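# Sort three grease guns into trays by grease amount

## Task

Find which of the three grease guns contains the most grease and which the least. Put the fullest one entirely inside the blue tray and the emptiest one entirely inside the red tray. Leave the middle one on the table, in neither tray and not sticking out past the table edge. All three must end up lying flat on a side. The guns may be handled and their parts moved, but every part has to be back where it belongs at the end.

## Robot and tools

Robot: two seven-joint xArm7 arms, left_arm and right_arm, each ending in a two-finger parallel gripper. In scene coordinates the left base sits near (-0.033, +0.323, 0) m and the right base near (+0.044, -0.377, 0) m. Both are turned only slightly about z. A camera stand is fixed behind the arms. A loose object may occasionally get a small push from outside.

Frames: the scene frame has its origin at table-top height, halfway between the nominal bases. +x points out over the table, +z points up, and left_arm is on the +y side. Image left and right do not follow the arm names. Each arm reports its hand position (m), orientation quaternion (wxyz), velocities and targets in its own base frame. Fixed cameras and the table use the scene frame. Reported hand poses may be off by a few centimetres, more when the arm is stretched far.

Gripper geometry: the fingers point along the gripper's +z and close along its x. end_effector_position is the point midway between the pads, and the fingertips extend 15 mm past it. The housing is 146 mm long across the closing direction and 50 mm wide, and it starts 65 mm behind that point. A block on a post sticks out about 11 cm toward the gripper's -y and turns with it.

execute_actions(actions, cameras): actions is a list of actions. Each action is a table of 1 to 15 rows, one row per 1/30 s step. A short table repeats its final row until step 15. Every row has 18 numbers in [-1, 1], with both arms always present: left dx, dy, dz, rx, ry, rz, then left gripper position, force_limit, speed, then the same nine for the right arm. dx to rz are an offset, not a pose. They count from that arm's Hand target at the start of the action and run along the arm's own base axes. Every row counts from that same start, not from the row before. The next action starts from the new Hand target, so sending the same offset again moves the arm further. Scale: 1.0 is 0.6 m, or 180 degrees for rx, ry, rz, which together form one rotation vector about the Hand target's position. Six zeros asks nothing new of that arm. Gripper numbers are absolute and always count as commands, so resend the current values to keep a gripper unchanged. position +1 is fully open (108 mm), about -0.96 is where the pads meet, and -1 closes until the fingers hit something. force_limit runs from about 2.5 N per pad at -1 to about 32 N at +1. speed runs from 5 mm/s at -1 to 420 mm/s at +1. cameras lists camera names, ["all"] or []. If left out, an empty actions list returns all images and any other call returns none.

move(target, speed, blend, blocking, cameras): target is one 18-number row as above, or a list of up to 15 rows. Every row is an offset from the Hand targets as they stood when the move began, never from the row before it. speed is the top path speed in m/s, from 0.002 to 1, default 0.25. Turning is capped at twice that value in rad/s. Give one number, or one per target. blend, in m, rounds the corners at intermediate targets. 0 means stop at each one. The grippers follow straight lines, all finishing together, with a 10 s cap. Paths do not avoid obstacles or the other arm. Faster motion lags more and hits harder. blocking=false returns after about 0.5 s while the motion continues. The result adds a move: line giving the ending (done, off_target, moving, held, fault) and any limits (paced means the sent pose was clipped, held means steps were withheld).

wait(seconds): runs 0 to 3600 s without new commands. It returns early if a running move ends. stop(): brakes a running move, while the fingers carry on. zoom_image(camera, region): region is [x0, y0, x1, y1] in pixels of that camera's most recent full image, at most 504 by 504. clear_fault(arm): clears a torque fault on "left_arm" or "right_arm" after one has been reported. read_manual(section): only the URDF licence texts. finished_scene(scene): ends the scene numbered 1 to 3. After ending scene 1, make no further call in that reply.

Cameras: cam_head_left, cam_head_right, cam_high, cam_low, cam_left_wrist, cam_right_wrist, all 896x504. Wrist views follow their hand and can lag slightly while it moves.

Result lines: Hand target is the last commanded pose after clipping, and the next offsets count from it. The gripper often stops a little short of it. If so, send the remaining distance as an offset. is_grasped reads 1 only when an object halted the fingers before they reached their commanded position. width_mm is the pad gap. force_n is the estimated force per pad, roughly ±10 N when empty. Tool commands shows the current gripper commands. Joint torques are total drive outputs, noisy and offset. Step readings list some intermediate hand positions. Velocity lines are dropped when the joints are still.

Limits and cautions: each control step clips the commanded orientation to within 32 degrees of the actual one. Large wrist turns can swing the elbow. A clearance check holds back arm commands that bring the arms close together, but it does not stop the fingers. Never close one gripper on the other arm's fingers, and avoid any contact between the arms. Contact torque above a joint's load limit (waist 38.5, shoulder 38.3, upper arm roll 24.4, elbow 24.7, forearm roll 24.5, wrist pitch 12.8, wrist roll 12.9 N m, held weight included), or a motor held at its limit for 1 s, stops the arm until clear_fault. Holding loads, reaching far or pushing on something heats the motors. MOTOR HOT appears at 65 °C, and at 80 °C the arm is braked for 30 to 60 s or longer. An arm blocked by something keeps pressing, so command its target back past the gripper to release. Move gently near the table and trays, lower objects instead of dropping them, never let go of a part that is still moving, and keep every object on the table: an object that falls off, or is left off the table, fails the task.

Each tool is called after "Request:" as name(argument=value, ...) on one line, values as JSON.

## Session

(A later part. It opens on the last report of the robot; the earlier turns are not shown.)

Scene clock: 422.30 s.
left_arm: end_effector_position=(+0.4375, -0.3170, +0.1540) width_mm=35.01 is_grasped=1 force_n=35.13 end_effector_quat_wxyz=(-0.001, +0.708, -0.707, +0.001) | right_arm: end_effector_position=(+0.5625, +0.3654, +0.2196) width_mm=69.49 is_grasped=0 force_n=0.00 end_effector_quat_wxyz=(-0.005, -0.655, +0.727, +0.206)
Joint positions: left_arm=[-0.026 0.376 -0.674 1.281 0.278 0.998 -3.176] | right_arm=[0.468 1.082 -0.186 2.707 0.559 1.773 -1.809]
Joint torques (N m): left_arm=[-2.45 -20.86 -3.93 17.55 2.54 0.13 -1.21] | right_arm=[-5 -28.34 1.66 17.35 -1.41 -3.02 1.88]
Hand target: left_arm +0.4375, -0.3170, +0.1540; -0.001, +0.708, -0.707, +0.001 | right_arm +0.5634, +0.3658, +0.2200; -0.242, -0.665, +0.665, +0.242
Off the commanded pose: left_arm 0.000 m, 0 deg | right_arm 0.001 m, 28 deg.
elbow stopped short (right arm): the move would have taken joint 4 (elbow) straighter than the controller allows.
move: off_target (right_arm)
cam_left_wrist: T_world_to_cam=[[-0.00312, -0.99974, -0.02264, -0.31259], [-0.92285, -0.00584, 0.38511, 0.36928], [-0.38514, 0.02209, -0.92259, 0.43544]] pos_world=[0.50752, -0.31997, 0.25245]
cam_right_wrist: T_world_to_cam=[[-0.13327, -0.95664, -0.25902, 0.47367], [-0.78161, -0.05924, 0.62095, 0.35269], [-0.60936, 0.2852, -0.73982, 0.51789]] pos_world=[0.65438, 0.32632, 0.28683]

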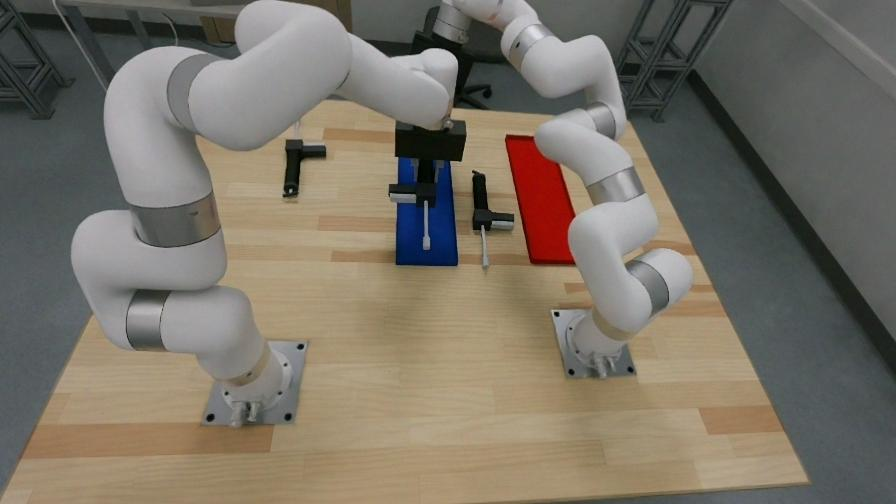

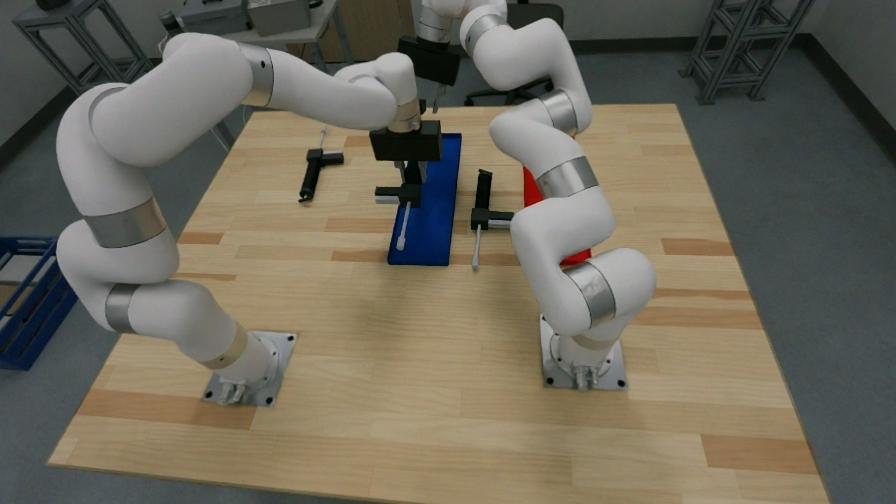

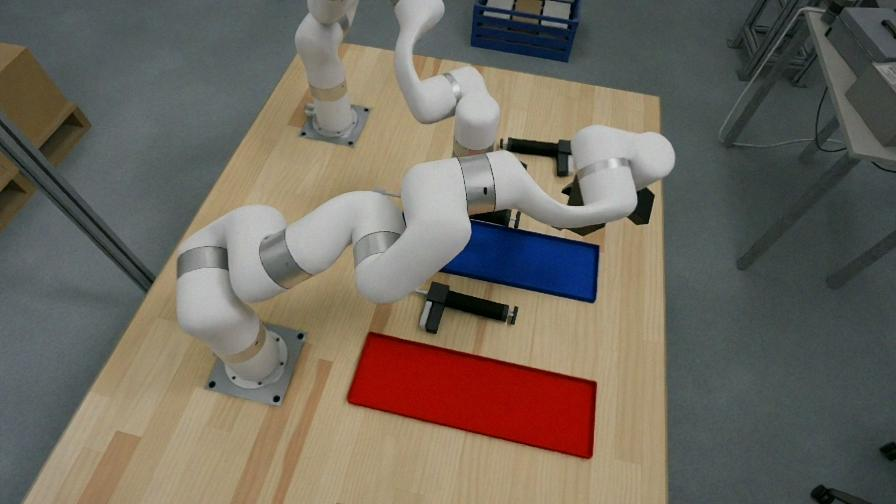

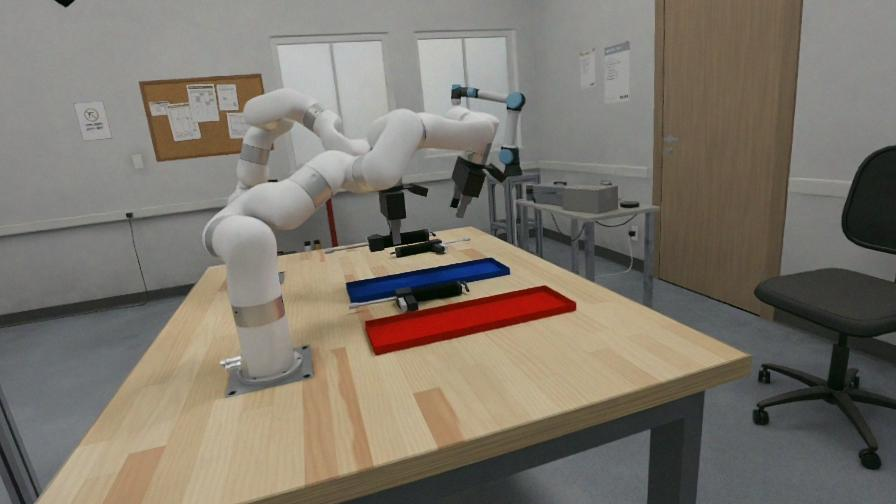

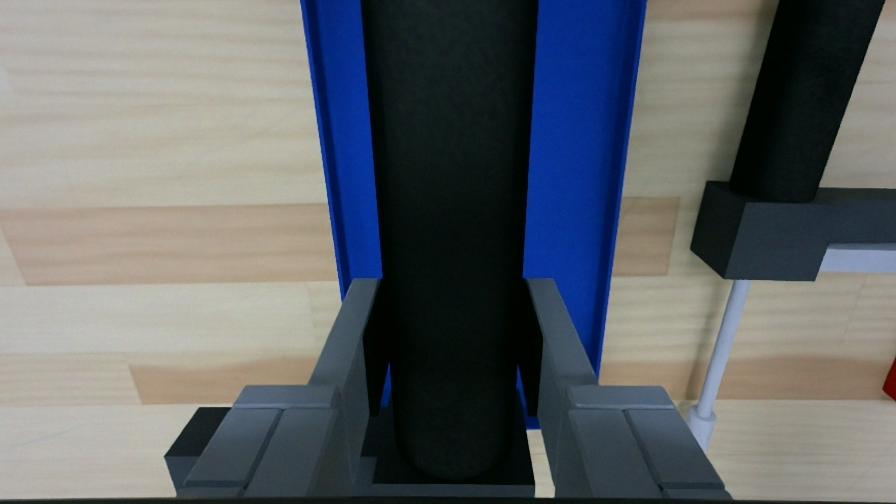

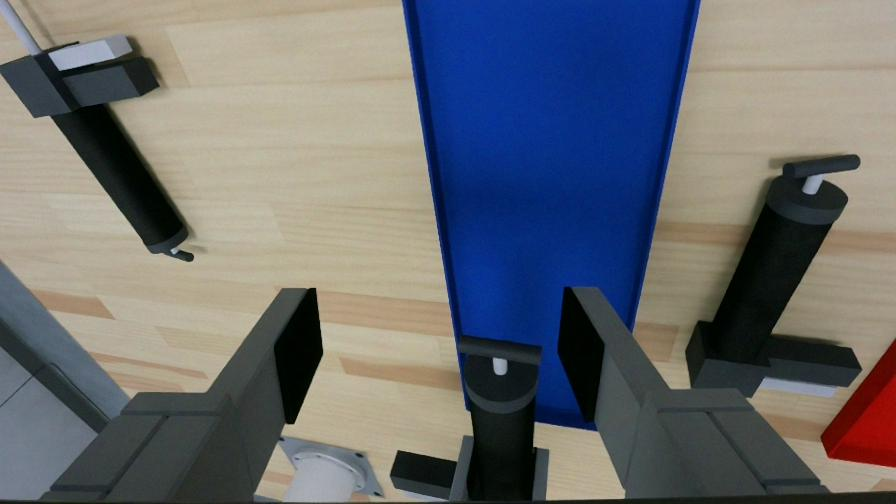

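Request:
move(target=[0,0,0,0,0,0,-1,0.8,-0.85,0.0,0,0.03,0,-0.122,0,0.1,-1,-0.6], speed=0.15, cameras=["all"])

Scene clock: 449.73 s.
left_arm: end_effector_position=(+0.4375, -0.3170, +0.1540) width_mm=35.01 is_grasped=1 force_n=35.13 end_effector_quat_wxyz=(-0.001, +0.708, -0.707, +0.001) | right_arm: end_effector_position=(+0.5626, +0.3653, +0.2377) width_mm=58.49 is_grasped=0 force_n=0.00 end_effector_quat_wxyz=(+0.011, +0.698, -0.710, -0.090)
Joint positions: left_arm=[-0.026 0.376 -0.674 1.281 0.278 0.998 -3.176] | right_arm=[0.553 1.032 -0.187 2.707 0.33 1.753 -1.839]
Joint torques (N m): left_arm=[3.79 -20.89 -3.77 17.66 1.41 0.02 -0.99] | right_arm=[-2.71 -42.52 1.13 13.22 -1.96 -3.32 0.95]
Hand target: left_arm +0.4375, -0.3170, +0.1540; -0.001, +0.708, -0.707, +0.001 | right_arm +0.5634, +0.3658, +0.2380; +0.111, +0.698, -0.698, -0.111
Off the commanded pose: left_arm 0.000 m, 0 deg | right_arm 0.001 m, 12 deg.
elbow stopped short (right arm): the move would have taken joint 4 (elbow) straighter than the controller allows.
move: off_target (right_arm)
cam_left_wrist: T_world_to_cam=[[-0.00312, -0.99974, -0.02264, -0.31259], [-0.92285, -0.00584, 0.38511, 0.36928], [-0.38514, 0.02209, -0.92259, 0.43544]] pos_world=[0.50752, -0.31997, 0.25245]
cam_right_wrist: T_world_to_cam=[[-0.01649, -0.99427, -0.1056, 0.38986], [-0.8683, -0.03813, 0.49457, 0.41259], [-0.49576, 0.09985, -0.8627, 0.56433]] pos_world=[0.64445, 0.347, 0.32397]

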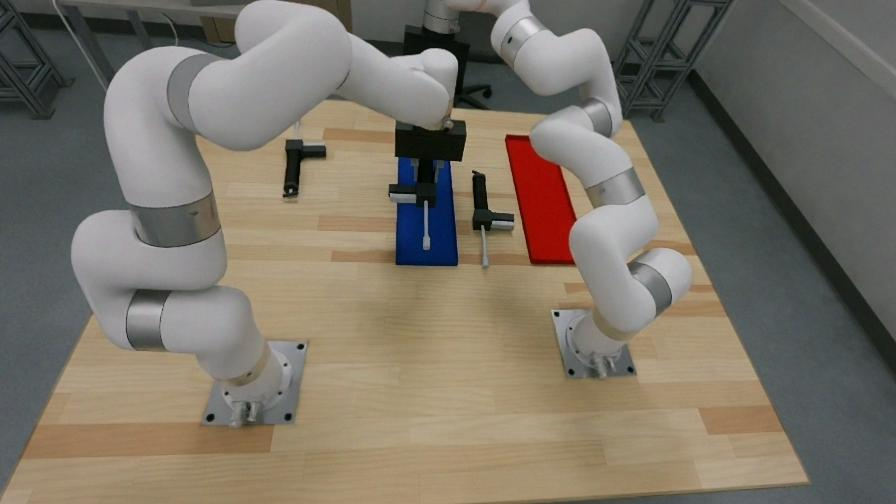

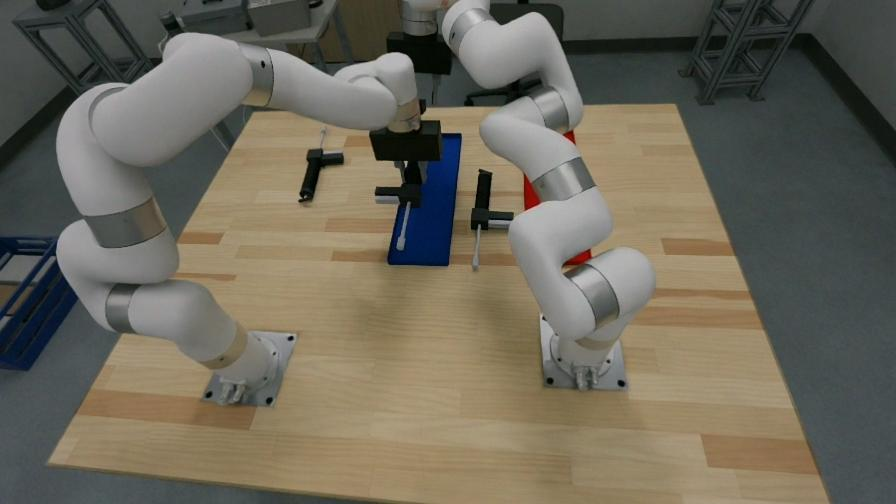

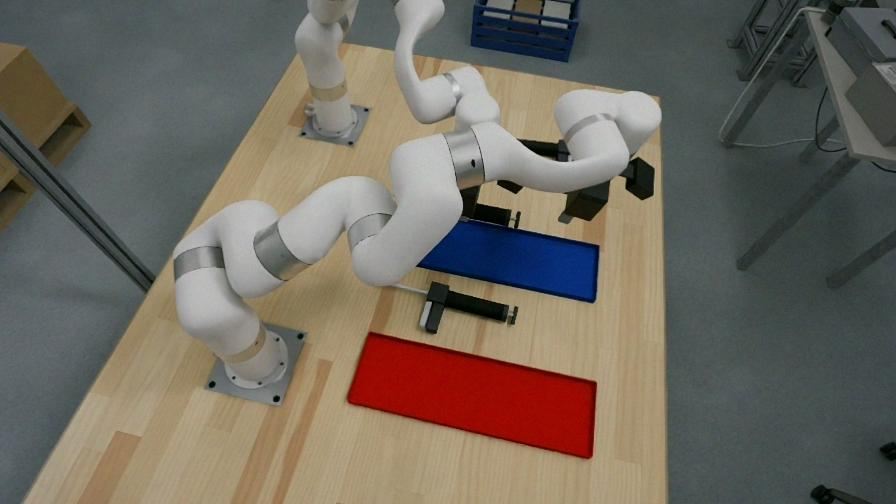

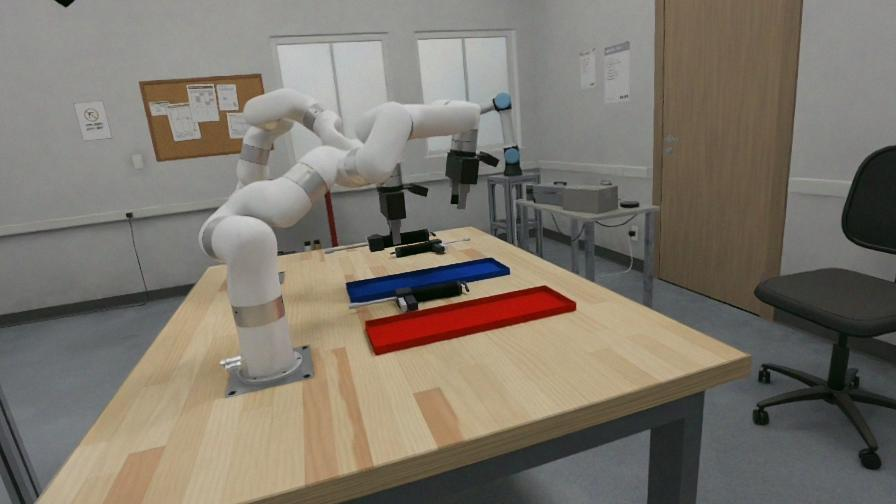

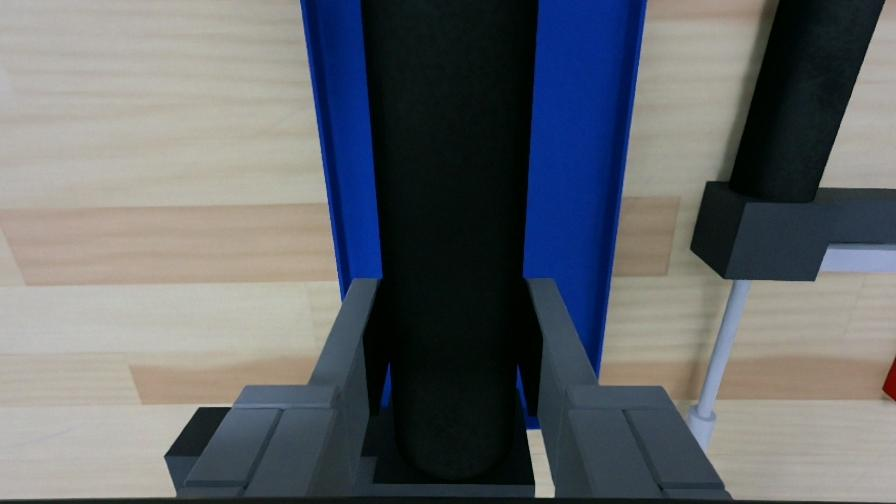

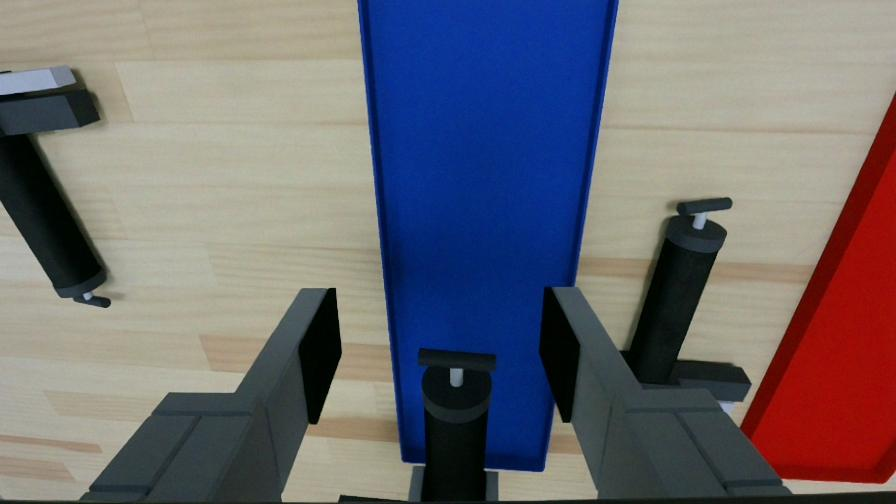

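Request:
move(target=[-0.033,-0.133,0,0,0,0,-1,0.8,-0.85,0.0,-0.128,-0.033,0,0,0,0.1,-1,-0.6], speed=0.15, cameras=["cam_right_wrist","cam_high","cam_low"])

Scene clock: 468.57 s.
left_arm: end_effector_position=(+0.4177, -0.3968, +0.1540) width_mm=35.01 is_grasped=1 force_n=35.12 end_effector_quat_wxyz=(-0.001, +0.708, -0.707, +0.001) | right_arm: end_effector_position=(+0.5626, +0.2886, +0.2178) width_mm=58.49 is_grasped=0 force_n=0.00 end_effector_quat_wxyz=(+0.085, +0.699, -0.702, -0.103)
Joint positions: left_arm=[-0.205 0.509 -0.671 1.453 0.355 1.068 -3.346] | right_arm=[0.454 1.051 -0.157 2.707 0.267 1.896 -1.938]
Joint torques (N m): left_arm=[-4.06 -25.03 -6.82 17.14 1.78 -0.02 -1.09] | right_arm=[-2.73 -28.6 1.24 10.57 -2.04 -2.85 1.06]
Hand target: left_arm +0.4177, -0.3968, +0.1540; -0.001, +0.708, -0.707, +0.001 | right_arm +0.5634, +0.2890, +0.2182; +0.111, +0.698, -0.698, -0.111
Off the commanded pose: left_arm 0.000 m, 0 deg | right_arm 0.001 m, 3 deg.
elbow stopped short (right arm): the move would have taken joint 4 (elbow) straighter than the controller allows.
move: off_target (right_arm)
cam_right_wrist: T_world_to_cam=[[0.00273, -0.9998, -0.0197, 0.28356], [-0.79977, -0.01401, 0.60014, 0.35101], [-0.6003, 0.01411, -0.79965, 0.62467]] pos_world=[0.65494, 0.2796, 0.29445]
Images, in order (width x height): cam_high 896x504, cam_low 896x504, cam_right_wrist 896x504.

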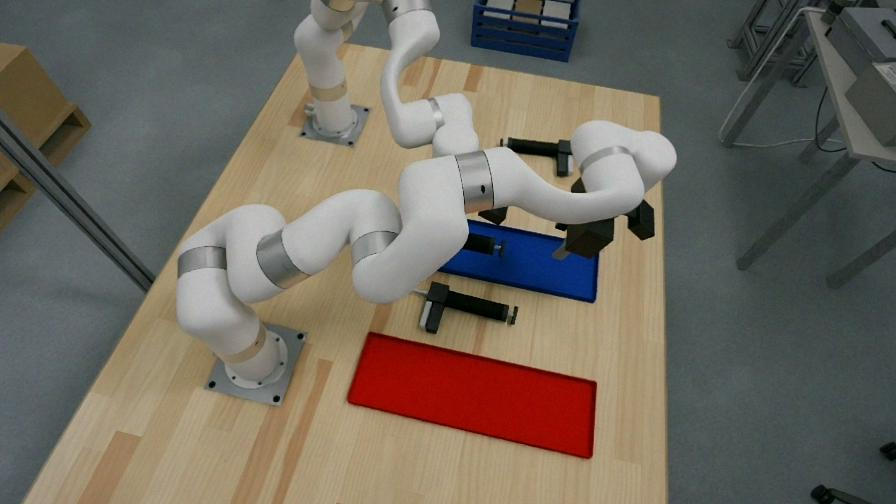

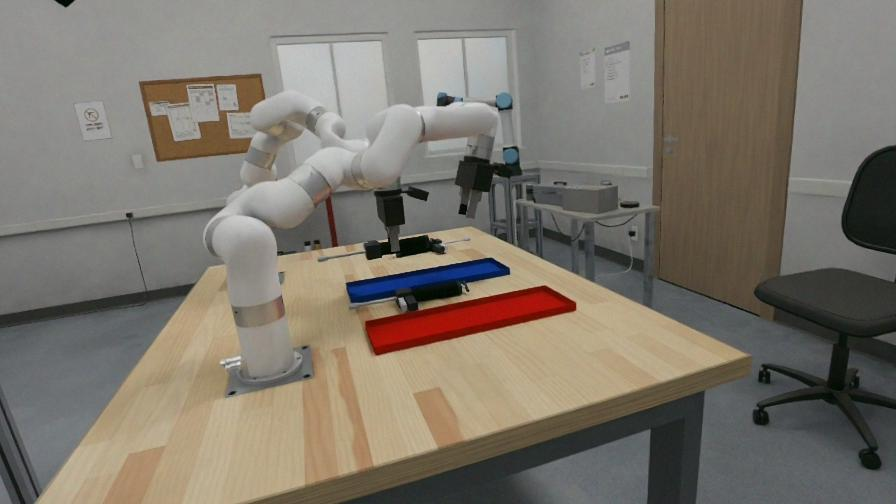

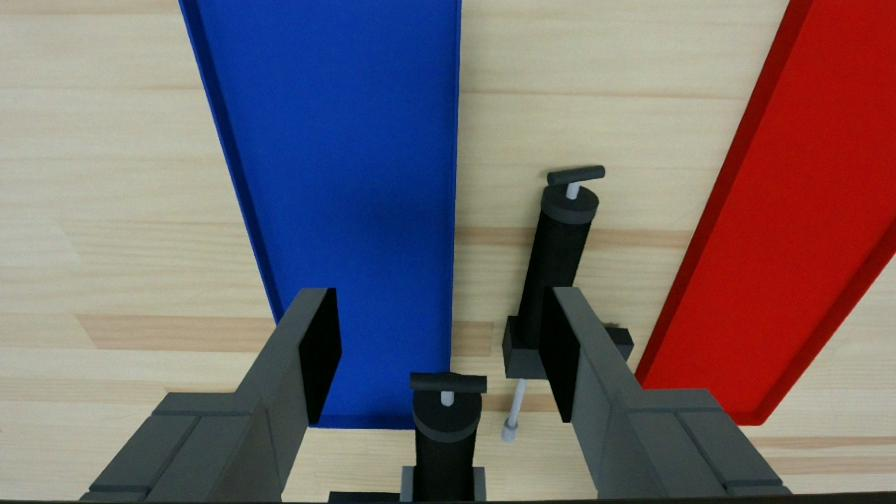

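Request:
move(target=[[0,0,0,0,0,0,-1,0.8,-0.85,-0.11,-0.0017,0,0,0,0,0.1,-1,-0.6],[0,0,0,0,0,0,-1,0.8,-0.85,-0.135,-0.0017,-0.075,0,0,0,0.1,-1,-0.6]], speed=[0.1,0.06], cameras=["cam_right_wrist","cam_high","cam_low"])

Scene clock: 484.37 s.
left_arm: end_effector_position=(+0.4177, -0.3968, +0.1540) width_mm=35.01 is_grasped=1 force_n=35.11 end_effector_quat_wxyz=(-0.001, +0.708, -0.707, +0.001) | right_arm: end_effector_position=(+0.4824, +0.2879, +0.1733) width_mm=58.49 is_grasped=0 force_n=0.00 end_effector_quat_wxyz=(+0.111, +0.698, -0.698, -0.111)
Joint positions: left_arm=[-0.205 0.509 -0.671 1.453 0.355 1.068 -3.346] | right_arm=[0.615 0.606 -0.197 1.808 0.243 1.504 -1.972]
Joint torques (N m): left_arm=[-3.97 -24.36 -10.67 16.27 -0.62 -0.03 -0.83] | right_arm=[5.66 -36.76 0.5 10.05 2.57 -2.58 -1.62]
Hand target: left_arm +0.4177, -0.3968, +0.1540; -0.001, +0.708, -0.707, +0.001 | right_arm +0.4824, +0.2880, +0.1732; +0.111, +0.698, -0.698, -0.111
Off the commanded pose: left_arm 0.000 m, 0 deg | right_arm 0.000 m, 0 deg.
move: done
cam_right_wrist: T_world_to_cam=[[0.00993, -0.99994, 0.00343, 0.27483], [-0.77047, -0.00547, 0.63745, 0.29052], [-0.6374, -0.00897, -0.77048, 0.56042]] pos_world=[0.57832, 0.28143, 0.24566]
Images, in order (width x height): cam_high 896x504, cam_low 896x504, cam_right_wrist 896x504.

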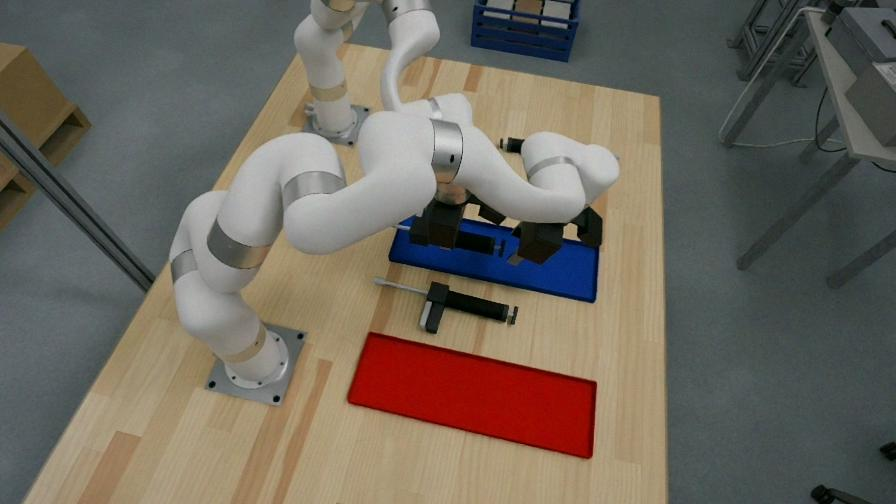

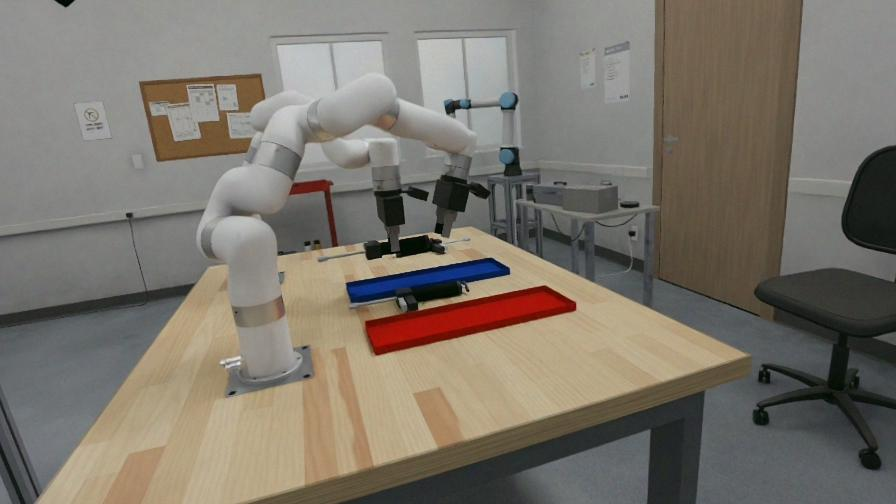

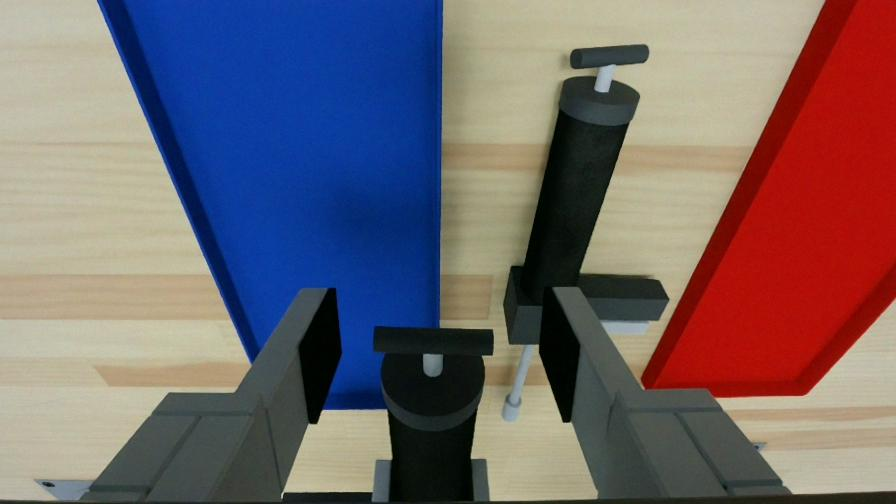

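Request:
move(target=[[0,0,0,0,0,0,-1,0.8,-0.85,-0.0158,0.0033,-0.0217,0,0,0,0.1,-1,-0.6],[0,0,0,0,0,0,-1,0.8,-0.85,-0.0158,0.0033,-0.0217,0,0,0,-1,0.0,-0.85]], speed=0.05, cameras=["cam_right_wrist"])

Scene clock: 504.93 s.
left_arm: end_effector_position=(+0.4177, -0.3967, +0.1540) width_mm=35.01 is_grasped=1 force_n=36.52 end_effector_quat_wxyz=(-0.001, +0.708, -0.707, +0.001) | right_arm: end_effector_position=(+0.4729, +0.2899, +0.1602) width_mm=0.00 is_grasped=0 force_n=22.47 end_effector_quat_wxyz=(+0.111, +0.698, -0.698, -0.111)
Joint positions: left_arm=[-0.205 0.509 -0.671 1.453 0.355 1.068 -3.346] | right_arm=[0.63 0.584 -0.195 1.736 0.244 1.452 -1.97]
Joint torques (N m): left_arm=[6.29 -31.51 -5.84 15.55 0.24 -0.88 -0.45] | right_arm=[-2.66 -30.64 -2.85 10.01 -2.35 0.01 -0.76]
Hand target: left_arm +0.4177, -0.3968, +0.1540; -0.001, +0.708, -0.707, +0.001 | right_arm +0.4729, +0.2899, +0.1602; +0.111, +0.698, -0.698, -0.111
Off the commanded pose: left_arm 0.000 m, 0 deg | right_arm 0.000 m, 0 deg.
move: done
cam_right_wrist: T_world_to_cam=[[0.00993, -0.99994, 0.00343, 0.27687], [-0.77042, -0.00547, 0.63751, 0.2916], [-0.63745, -0.00897, -0.77043, 0.54437]] pos_world=[0.56892, 0.28333, 0.23256]

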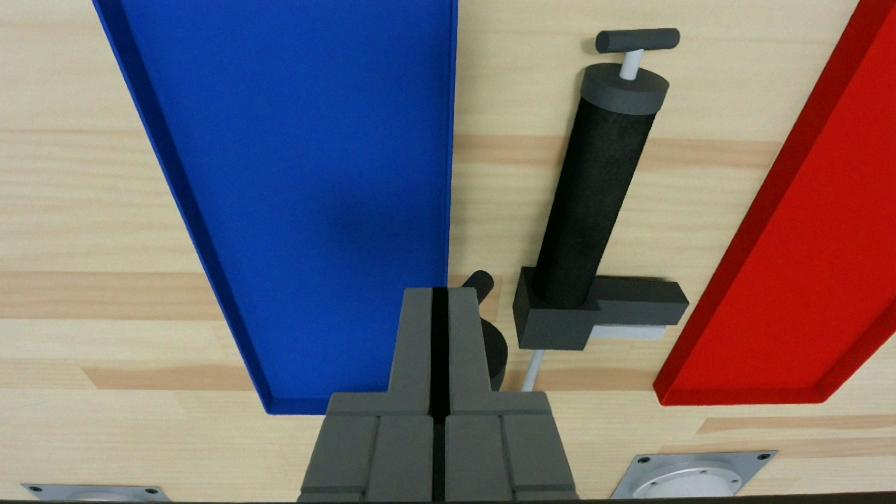

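Request:
execute_actions(actions=[[[0,0,0,0,0,0,-1,0.8,-0.85,0,0,0,0,0,0,0.1,-1,-0.6]],[[0,0,0,0,0,0,-1,0.8,-0.85,0,0,0,0,0,0,0.1,-1,-0.6]]], cameras=["cam_right_wrist","cam_low","cam_high","cam_left_wrist"])

Scene clock: 511.50 s.
left_arm: end_effector_position=(+0.4177, -0.3968, +0.1540) width_mm=35.01 is_grasped=1 force_n=36.17 end_effector_quat_wxyz=(-0.001, +0.708, -0.707, +0.001) | right_arm: end_effector_position=(+0.4729, +0.2899, +0.1602) width_mm=58.49 is_grasped=0 force_n=0.00 end_effector_quat_wxyz=(+0.111, +0.698, -0.698, -0.111)
Joint positions: left_arm=[-0.205 0.509 -0.671 1.453 0.355 1.068 -3.346] | right_arm=[0.63 0.584 -0.195 1.736 0.244 1.452 -1.97]
Joint torques (N m): left_arm=[-2.15 -48.06 -9.65 14.8 -0.35 -2.99 0.23] | right_arm=[2.39 -21.2 0.34 10.77 -1.23 -1.82 -0.59]
Hand target: left_arm +0.4177, -0.3968, +0.1540; -0.001, +0.708, -0.707, +0.001 | right_arm +0.4729, +0.2899, +0.1602; +0.111, +0.698, -0.698, -0.111
Off the commanded pose: left_arm 0.000 m, 0 deg | right_arm 0.000 m, 0 deg.
Step readings (end_effector_position of left_arm | right_arm):
0: (+0.4177, -0.3968, +0.1540) | (+0.4729, +0.2899, +0.1602)
1: (+0.4177, -0.3968, +0.1540) | (+0.4729, +0.2899, +0.1602)
2: (+0.4177, -0.3968, +0.1540) | (+0.4729, +0.2899, +0.1602)
4: (+0.4177, -0.3968, +0.1540) | (+0.4729, +0.2899, +0.1602)
8: (+0.4177, -0.3968, +0.1540) | (+0.4729, +0.2899, +0.1602)
15: (+0.4177, -0.3968, +0.1540) | (+0.4729, +0.2899, +0.1602)
16: (+0.4177, -0.3968, +0.1540) | (+0.4729, +0.2899, +0.1602)
17: (+0.4177, -0.3968, +0.1540) | (+0.4729, +0.2899, +0.1602)
19: (+0.4177, -0.3968, +0.1540) | (+0.4729, +0.2899, +0.1602)
23: (+0.4177, -0.3968, +0.1540) | (+0.4729, +0.2899, +0.1602)
30: (+0.4177, -0.3968, +0.1540) | (+0.4729, +0.2899, +0.1602)
cam_left_wrist: T_world_to_cam=[[-0.00312, -0.99974, -0.02264, -0.39243], [-0.92285, -0.00584, 0.38511, 0.35054], [-0.38514, 0.02209, -0.92259, 0.42958]] pos_world=[0.48772, -0.39977, 0.25245]
cam_right_wrist: T_world_to_cam=[[0.00999, -0.99994, 0.0035, 0.27691], [-0.77042, -0.00547, 0.63751, 0.29152], [-0.63745, -0.00907, -0.77043, 0.54434]] pos_world=[0.56882, 0.28343, 0.23256]
Images, in order (width x height): cam_high 896x504, cam_low 896x504, cam_left_wrist 896x504, cam_right_wrist 896x504.

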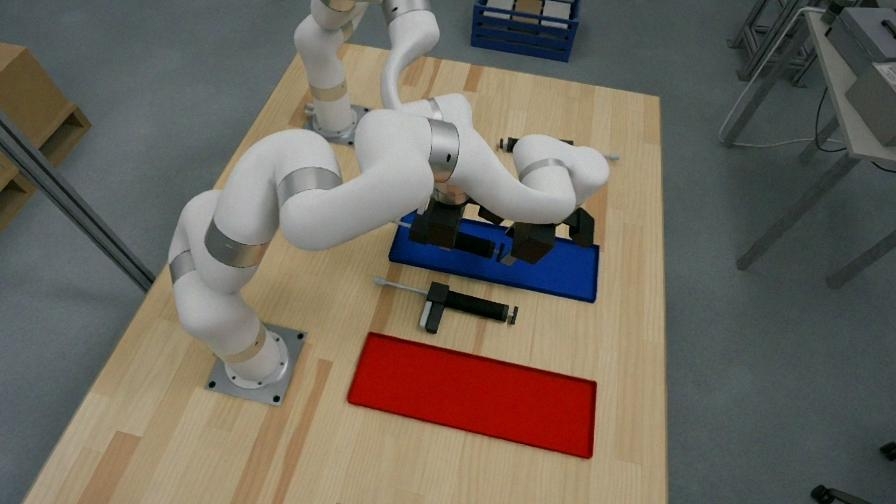

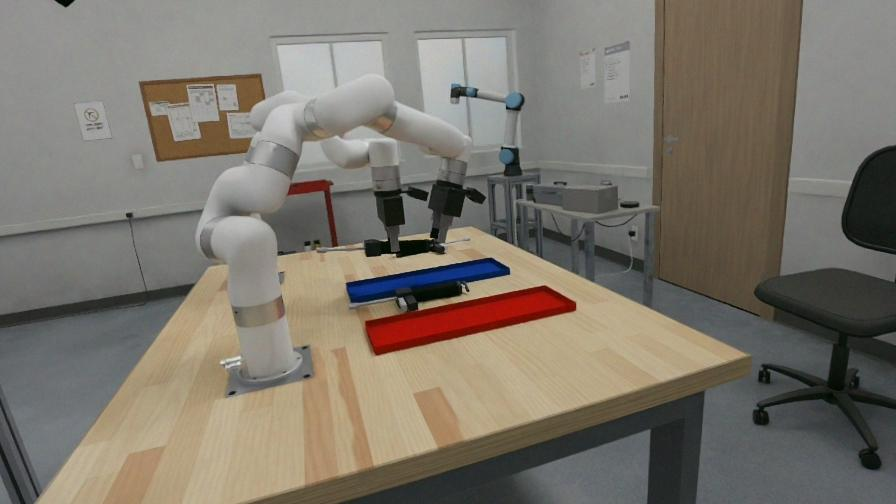

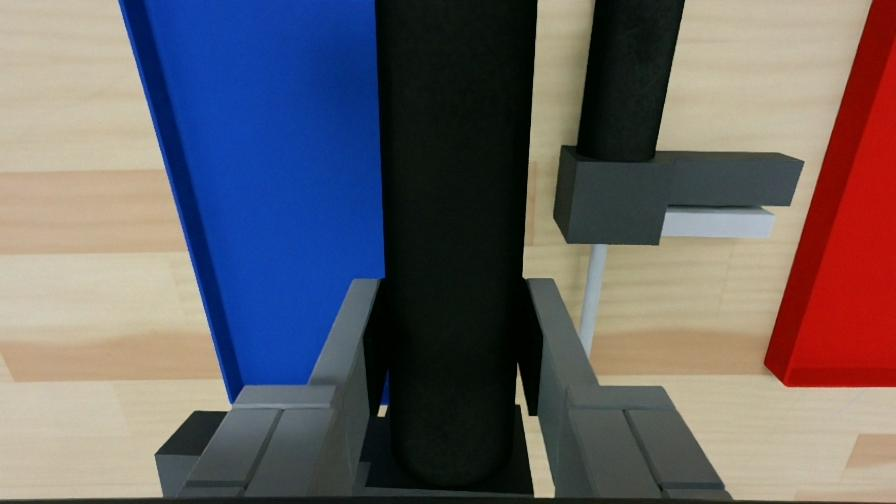

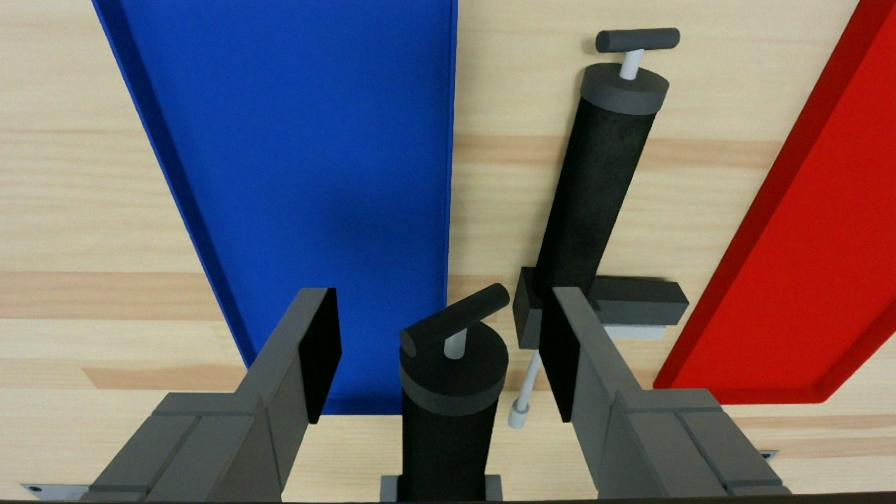

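Request:
move(target=[[0,0,0,0,0,0,-1,0.8,-0.85,0.05,0,0.15,0,0,0,0.1,-1,-0.6],[0,0,0,0,0,0,-1,0.8,-0.85,-0.038,-0.233,0.483,-0.0788,-0.0788,-0.4957,-0.3,-1,-0.6]], speed=0.2)

Request:
move(target=[0.104,0.111,0.193,0,-0.5,0,-1,0.8,-0.85,0,0,0,0,0,0,-0.3,-1,-0.6], speed=0.2, cameras=["all"])

Scene clock: 577.07 s.
left_arm: end_effector_position=(+0.4177, -0.3968, +0.1540) width_mm=35.01 is_grasped=1 force_n=36.17 end_effector_quat_wxyz=(-0.001, +0.708, -0.707, +0.001) | right_arm: end_effector_position=(+0.4501, +0.1501, +0.4500) width_mm=36.51 is_grasped=0 force_n=0.00 end_effector_quat_wxyz=(+0.000, +0.000, +1.000, -0.001)
Joint positions: left_arm=[-0.205 0.509 -0.671 1.453 0.355 1.068 -3.346] | right_arm=[0.721 0.097 -0.439 1.859 0.041 1.771 -0.493]
Joint torques (N m): left_arm=[-2.33 -48.27 -9.38 12.86 -0.54 -1.6 0.16] | right_arm=[5.51 -24.17 -2.53 17.89 -2.91 -0.13 1.75]
Hand target: left_arm +0.4177, -0.3968, +0.1540; -0.001, +0.708, -0.707, +0.001 | right_arm +0.4501, +0.1501, +0.4500; +0.000, +0.000, +1.000, -0.001
Off the commanded pose: left_arm 0.000 m, 0 deg | right_arm 0.000 m, 0 deg.
move: done

Scene clock: 581.43 s.
left_arm: end_effector_position=(+0.4801, -0.3302, +0.2698) width_mm=35.01 is_grasped=1 force_n=36.02 end_effector_quat_wxyz=(+0.500, -0.500, +0.499, -0.501) | right_arm: end_effector_position=(+0.4501, +0.1501, +0.4500) width_mm=36.51 is_grasped=0 force_n=0.00 end_effector_quat_wxyz=(+0.000, +0.000, +1.000, -0.001)
Joint positions: left_arm=[-0.431 0.16 -0.479 0.823 2.155 1.221 -4.9] | right_arm=[0.721 0.097 -0.439 1.859 0.041 1.771 -0.493]
Joint torques (N m): left_arm=[-5.71 -18.67 0.29 10.15 5.53 4.19 -1.01] | right_arm=[5.49 -24.45 -2.58 17.93 -2.63 -0.25 0.72]
Hand target: left_arm +0.4801, -0.3302, +0.2698; +0.500, -0.500, +0.499, -0.501 | right_arm +0.4501, +0.1501, +0.4500; +0.000, +0.000, +1.000, -0.001
Off the commanded pose: left_arm 0.000 m, 0 deg | right_arm 0.000 m, 0 deg.
move: done
cam_left_wrist: T_world_to_cam=[[0.02264, -0.99974, -0.00312, -0.34067], [-0.38511, -0.00584, -0.92285, 0.45863], [0.92259, 0.02209, -0.38514, -0.21387]] pos_world=[0.38165, -0.33317, 0.33982]
cam_right_wrist: T_world_to_cam=[[-0.99995, -0.00771, 0.00628, 0.44069], [-0.00487, 0.93017, 0.3671, -0.27489], [-0.00867, 0.36705, -0.93016, 0.48427]] pos_world=[0.44353, 0.08134, 0.54859]

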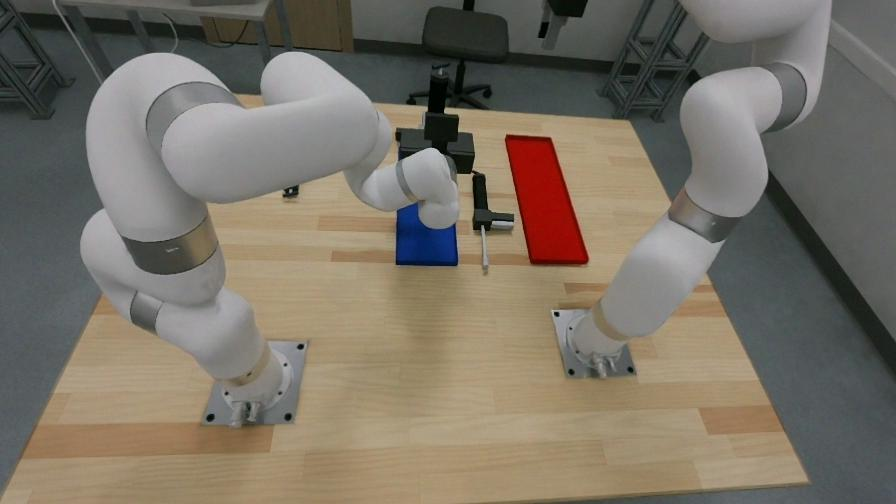

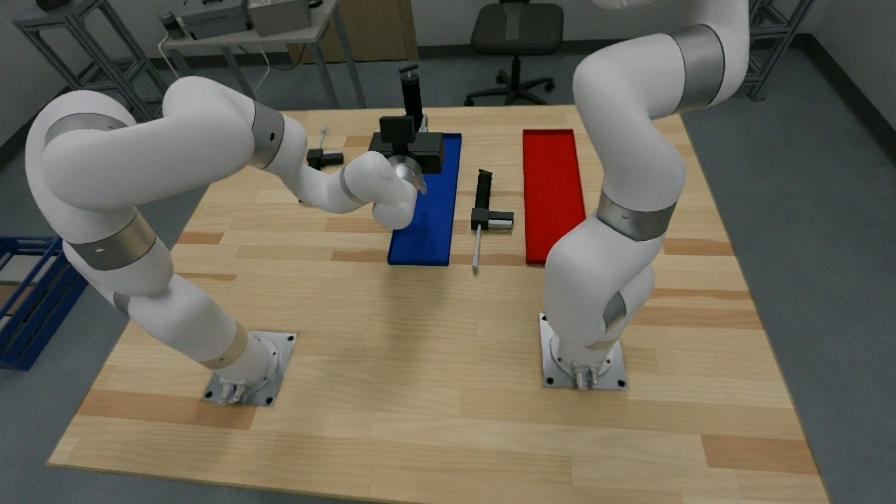

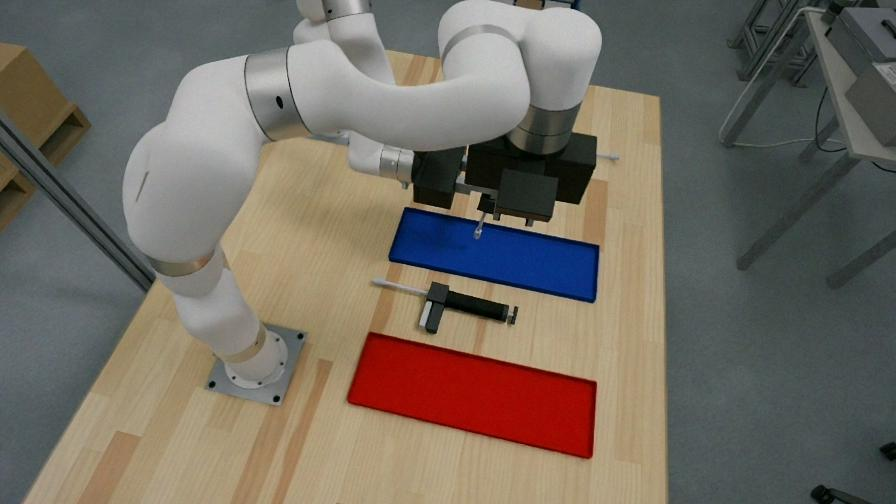

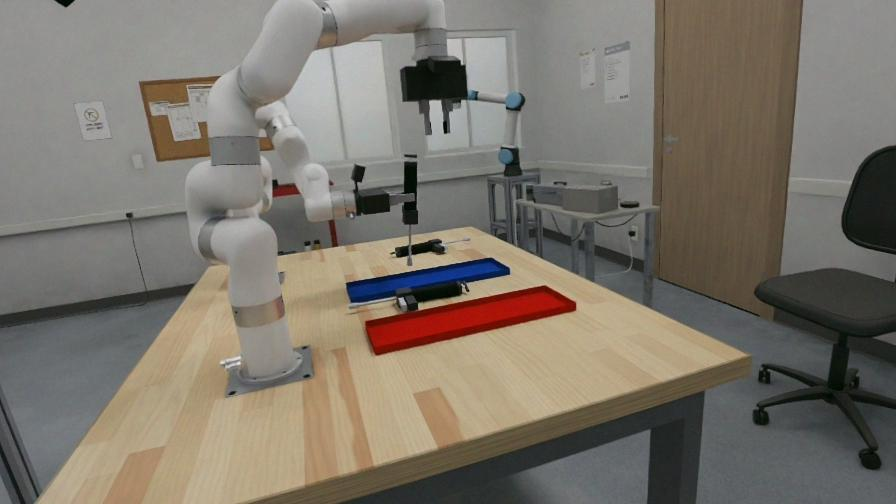

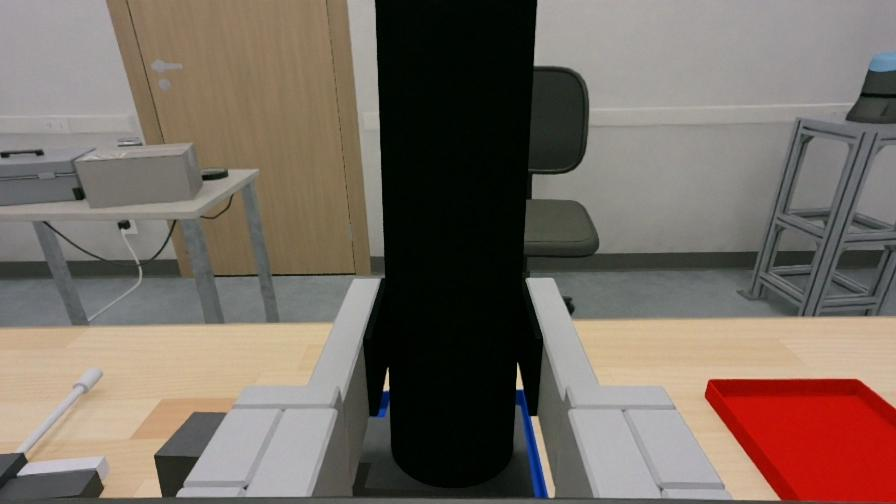

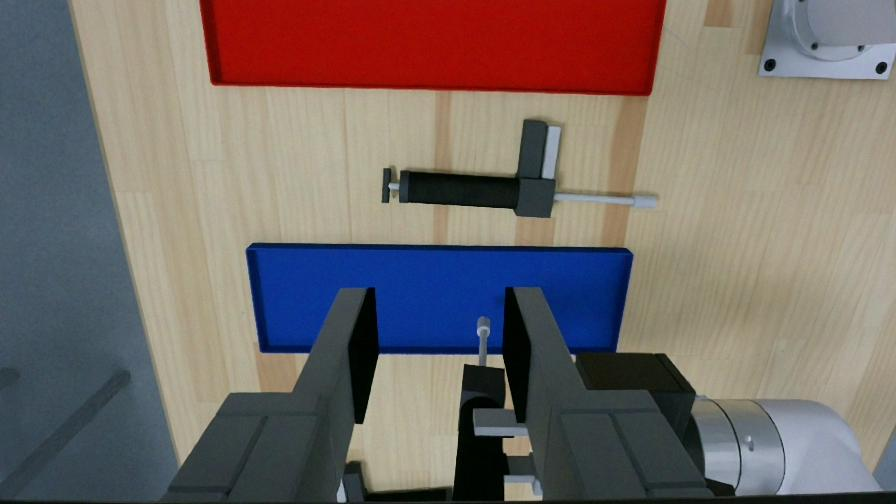

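Request:
move(target=[0,0,0,0,0,0,-1,0.8,-0.85,-0.0735,0.3,0.033,0,0,0,-0.3,-1,-0.6], speed=0.15, cameras=["cam_right_wrist","cam_low"])

Scene clock: 593.10 s.
left_arm: end_effector_position=(+0.4801, -0.3302, +0.2698) width_mm=35.01 is_grasped=1 force_n=36.02 end_effector_quat_wxyz=(+0.500, -0.500, +0.499, -0.501) | right_arm: end_effector_position=(+0.4060, +0.3302, +0.4698) width_mm=36.51 is_grasped=0 force_n=0.00 end_effector_quat_wxyz=(+0.000, +0.000, +1.000, -0.001)
Joint positions: left_arm=[-0.431 0.16 -0.479 0.823 2.155 1.221 -4.9] | right_arm=[0.866 0.392 -0.315 2.331 0.127 1.954 -0.164]
Joint torques (N m): left_arm=[-4.64 -18.5 0.38 10.13 1.7 4.38 -0.94] | right_arm=[-4.91 -13.2 0.23 16.4 3.17 -0.17 1.4]
Hand target: left_arm +0.4801, -0.3302, +0.2698; +0.500, -0.500, +0.499, -0.501 | right_arm +0.4060, +0.3301, +0.4698; +0.000, +0.000, +1.000, -0.001
Off the commanded pose: left_arm 0.000 m, 0 deg | right_arm 0.000 m, 0 deg.
move: done
cam_right_wrist: T_world_to_cam=[[-0.99995, -0.0078, 0.00624, 0.3979], [-0.00497, 0.93017, 0.3671, -0.44986], [-0.00867, 0.36705, -0.93016, 0.43619]] pos_world=[0.39943, 0.26144, 0.56839]
Images, in order (width x height): cam_low 896x504, cam_right_wrist 896x504.

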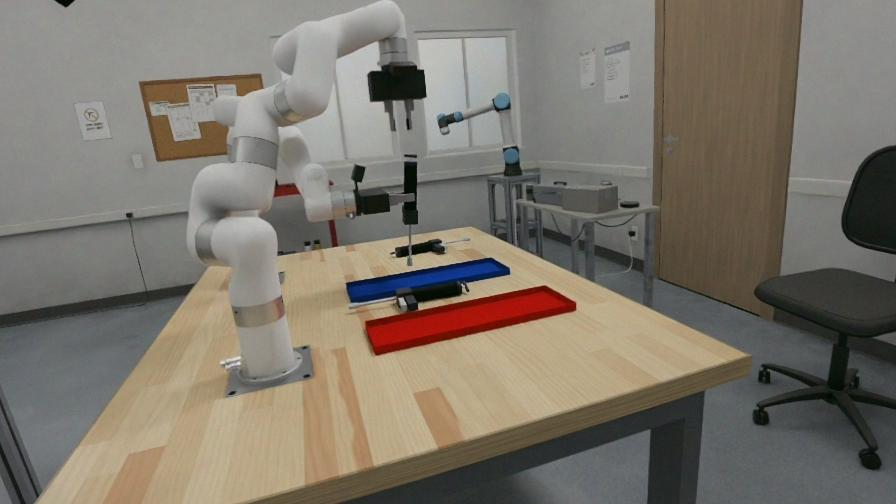

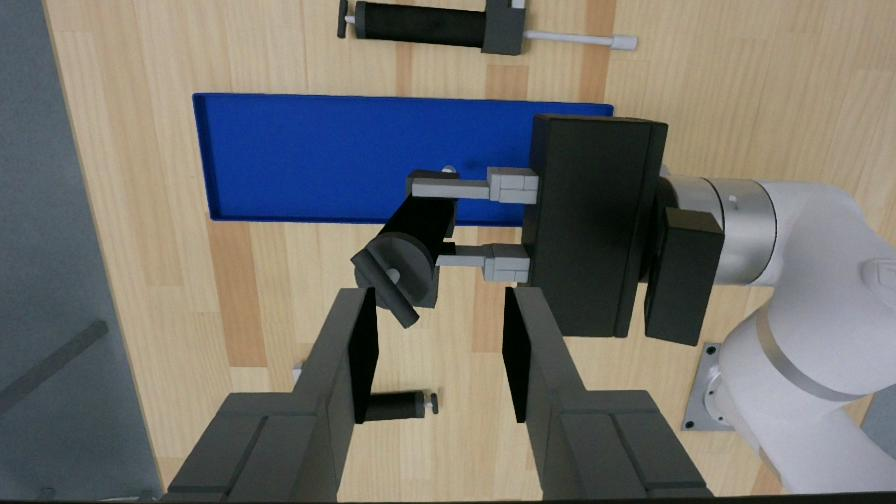

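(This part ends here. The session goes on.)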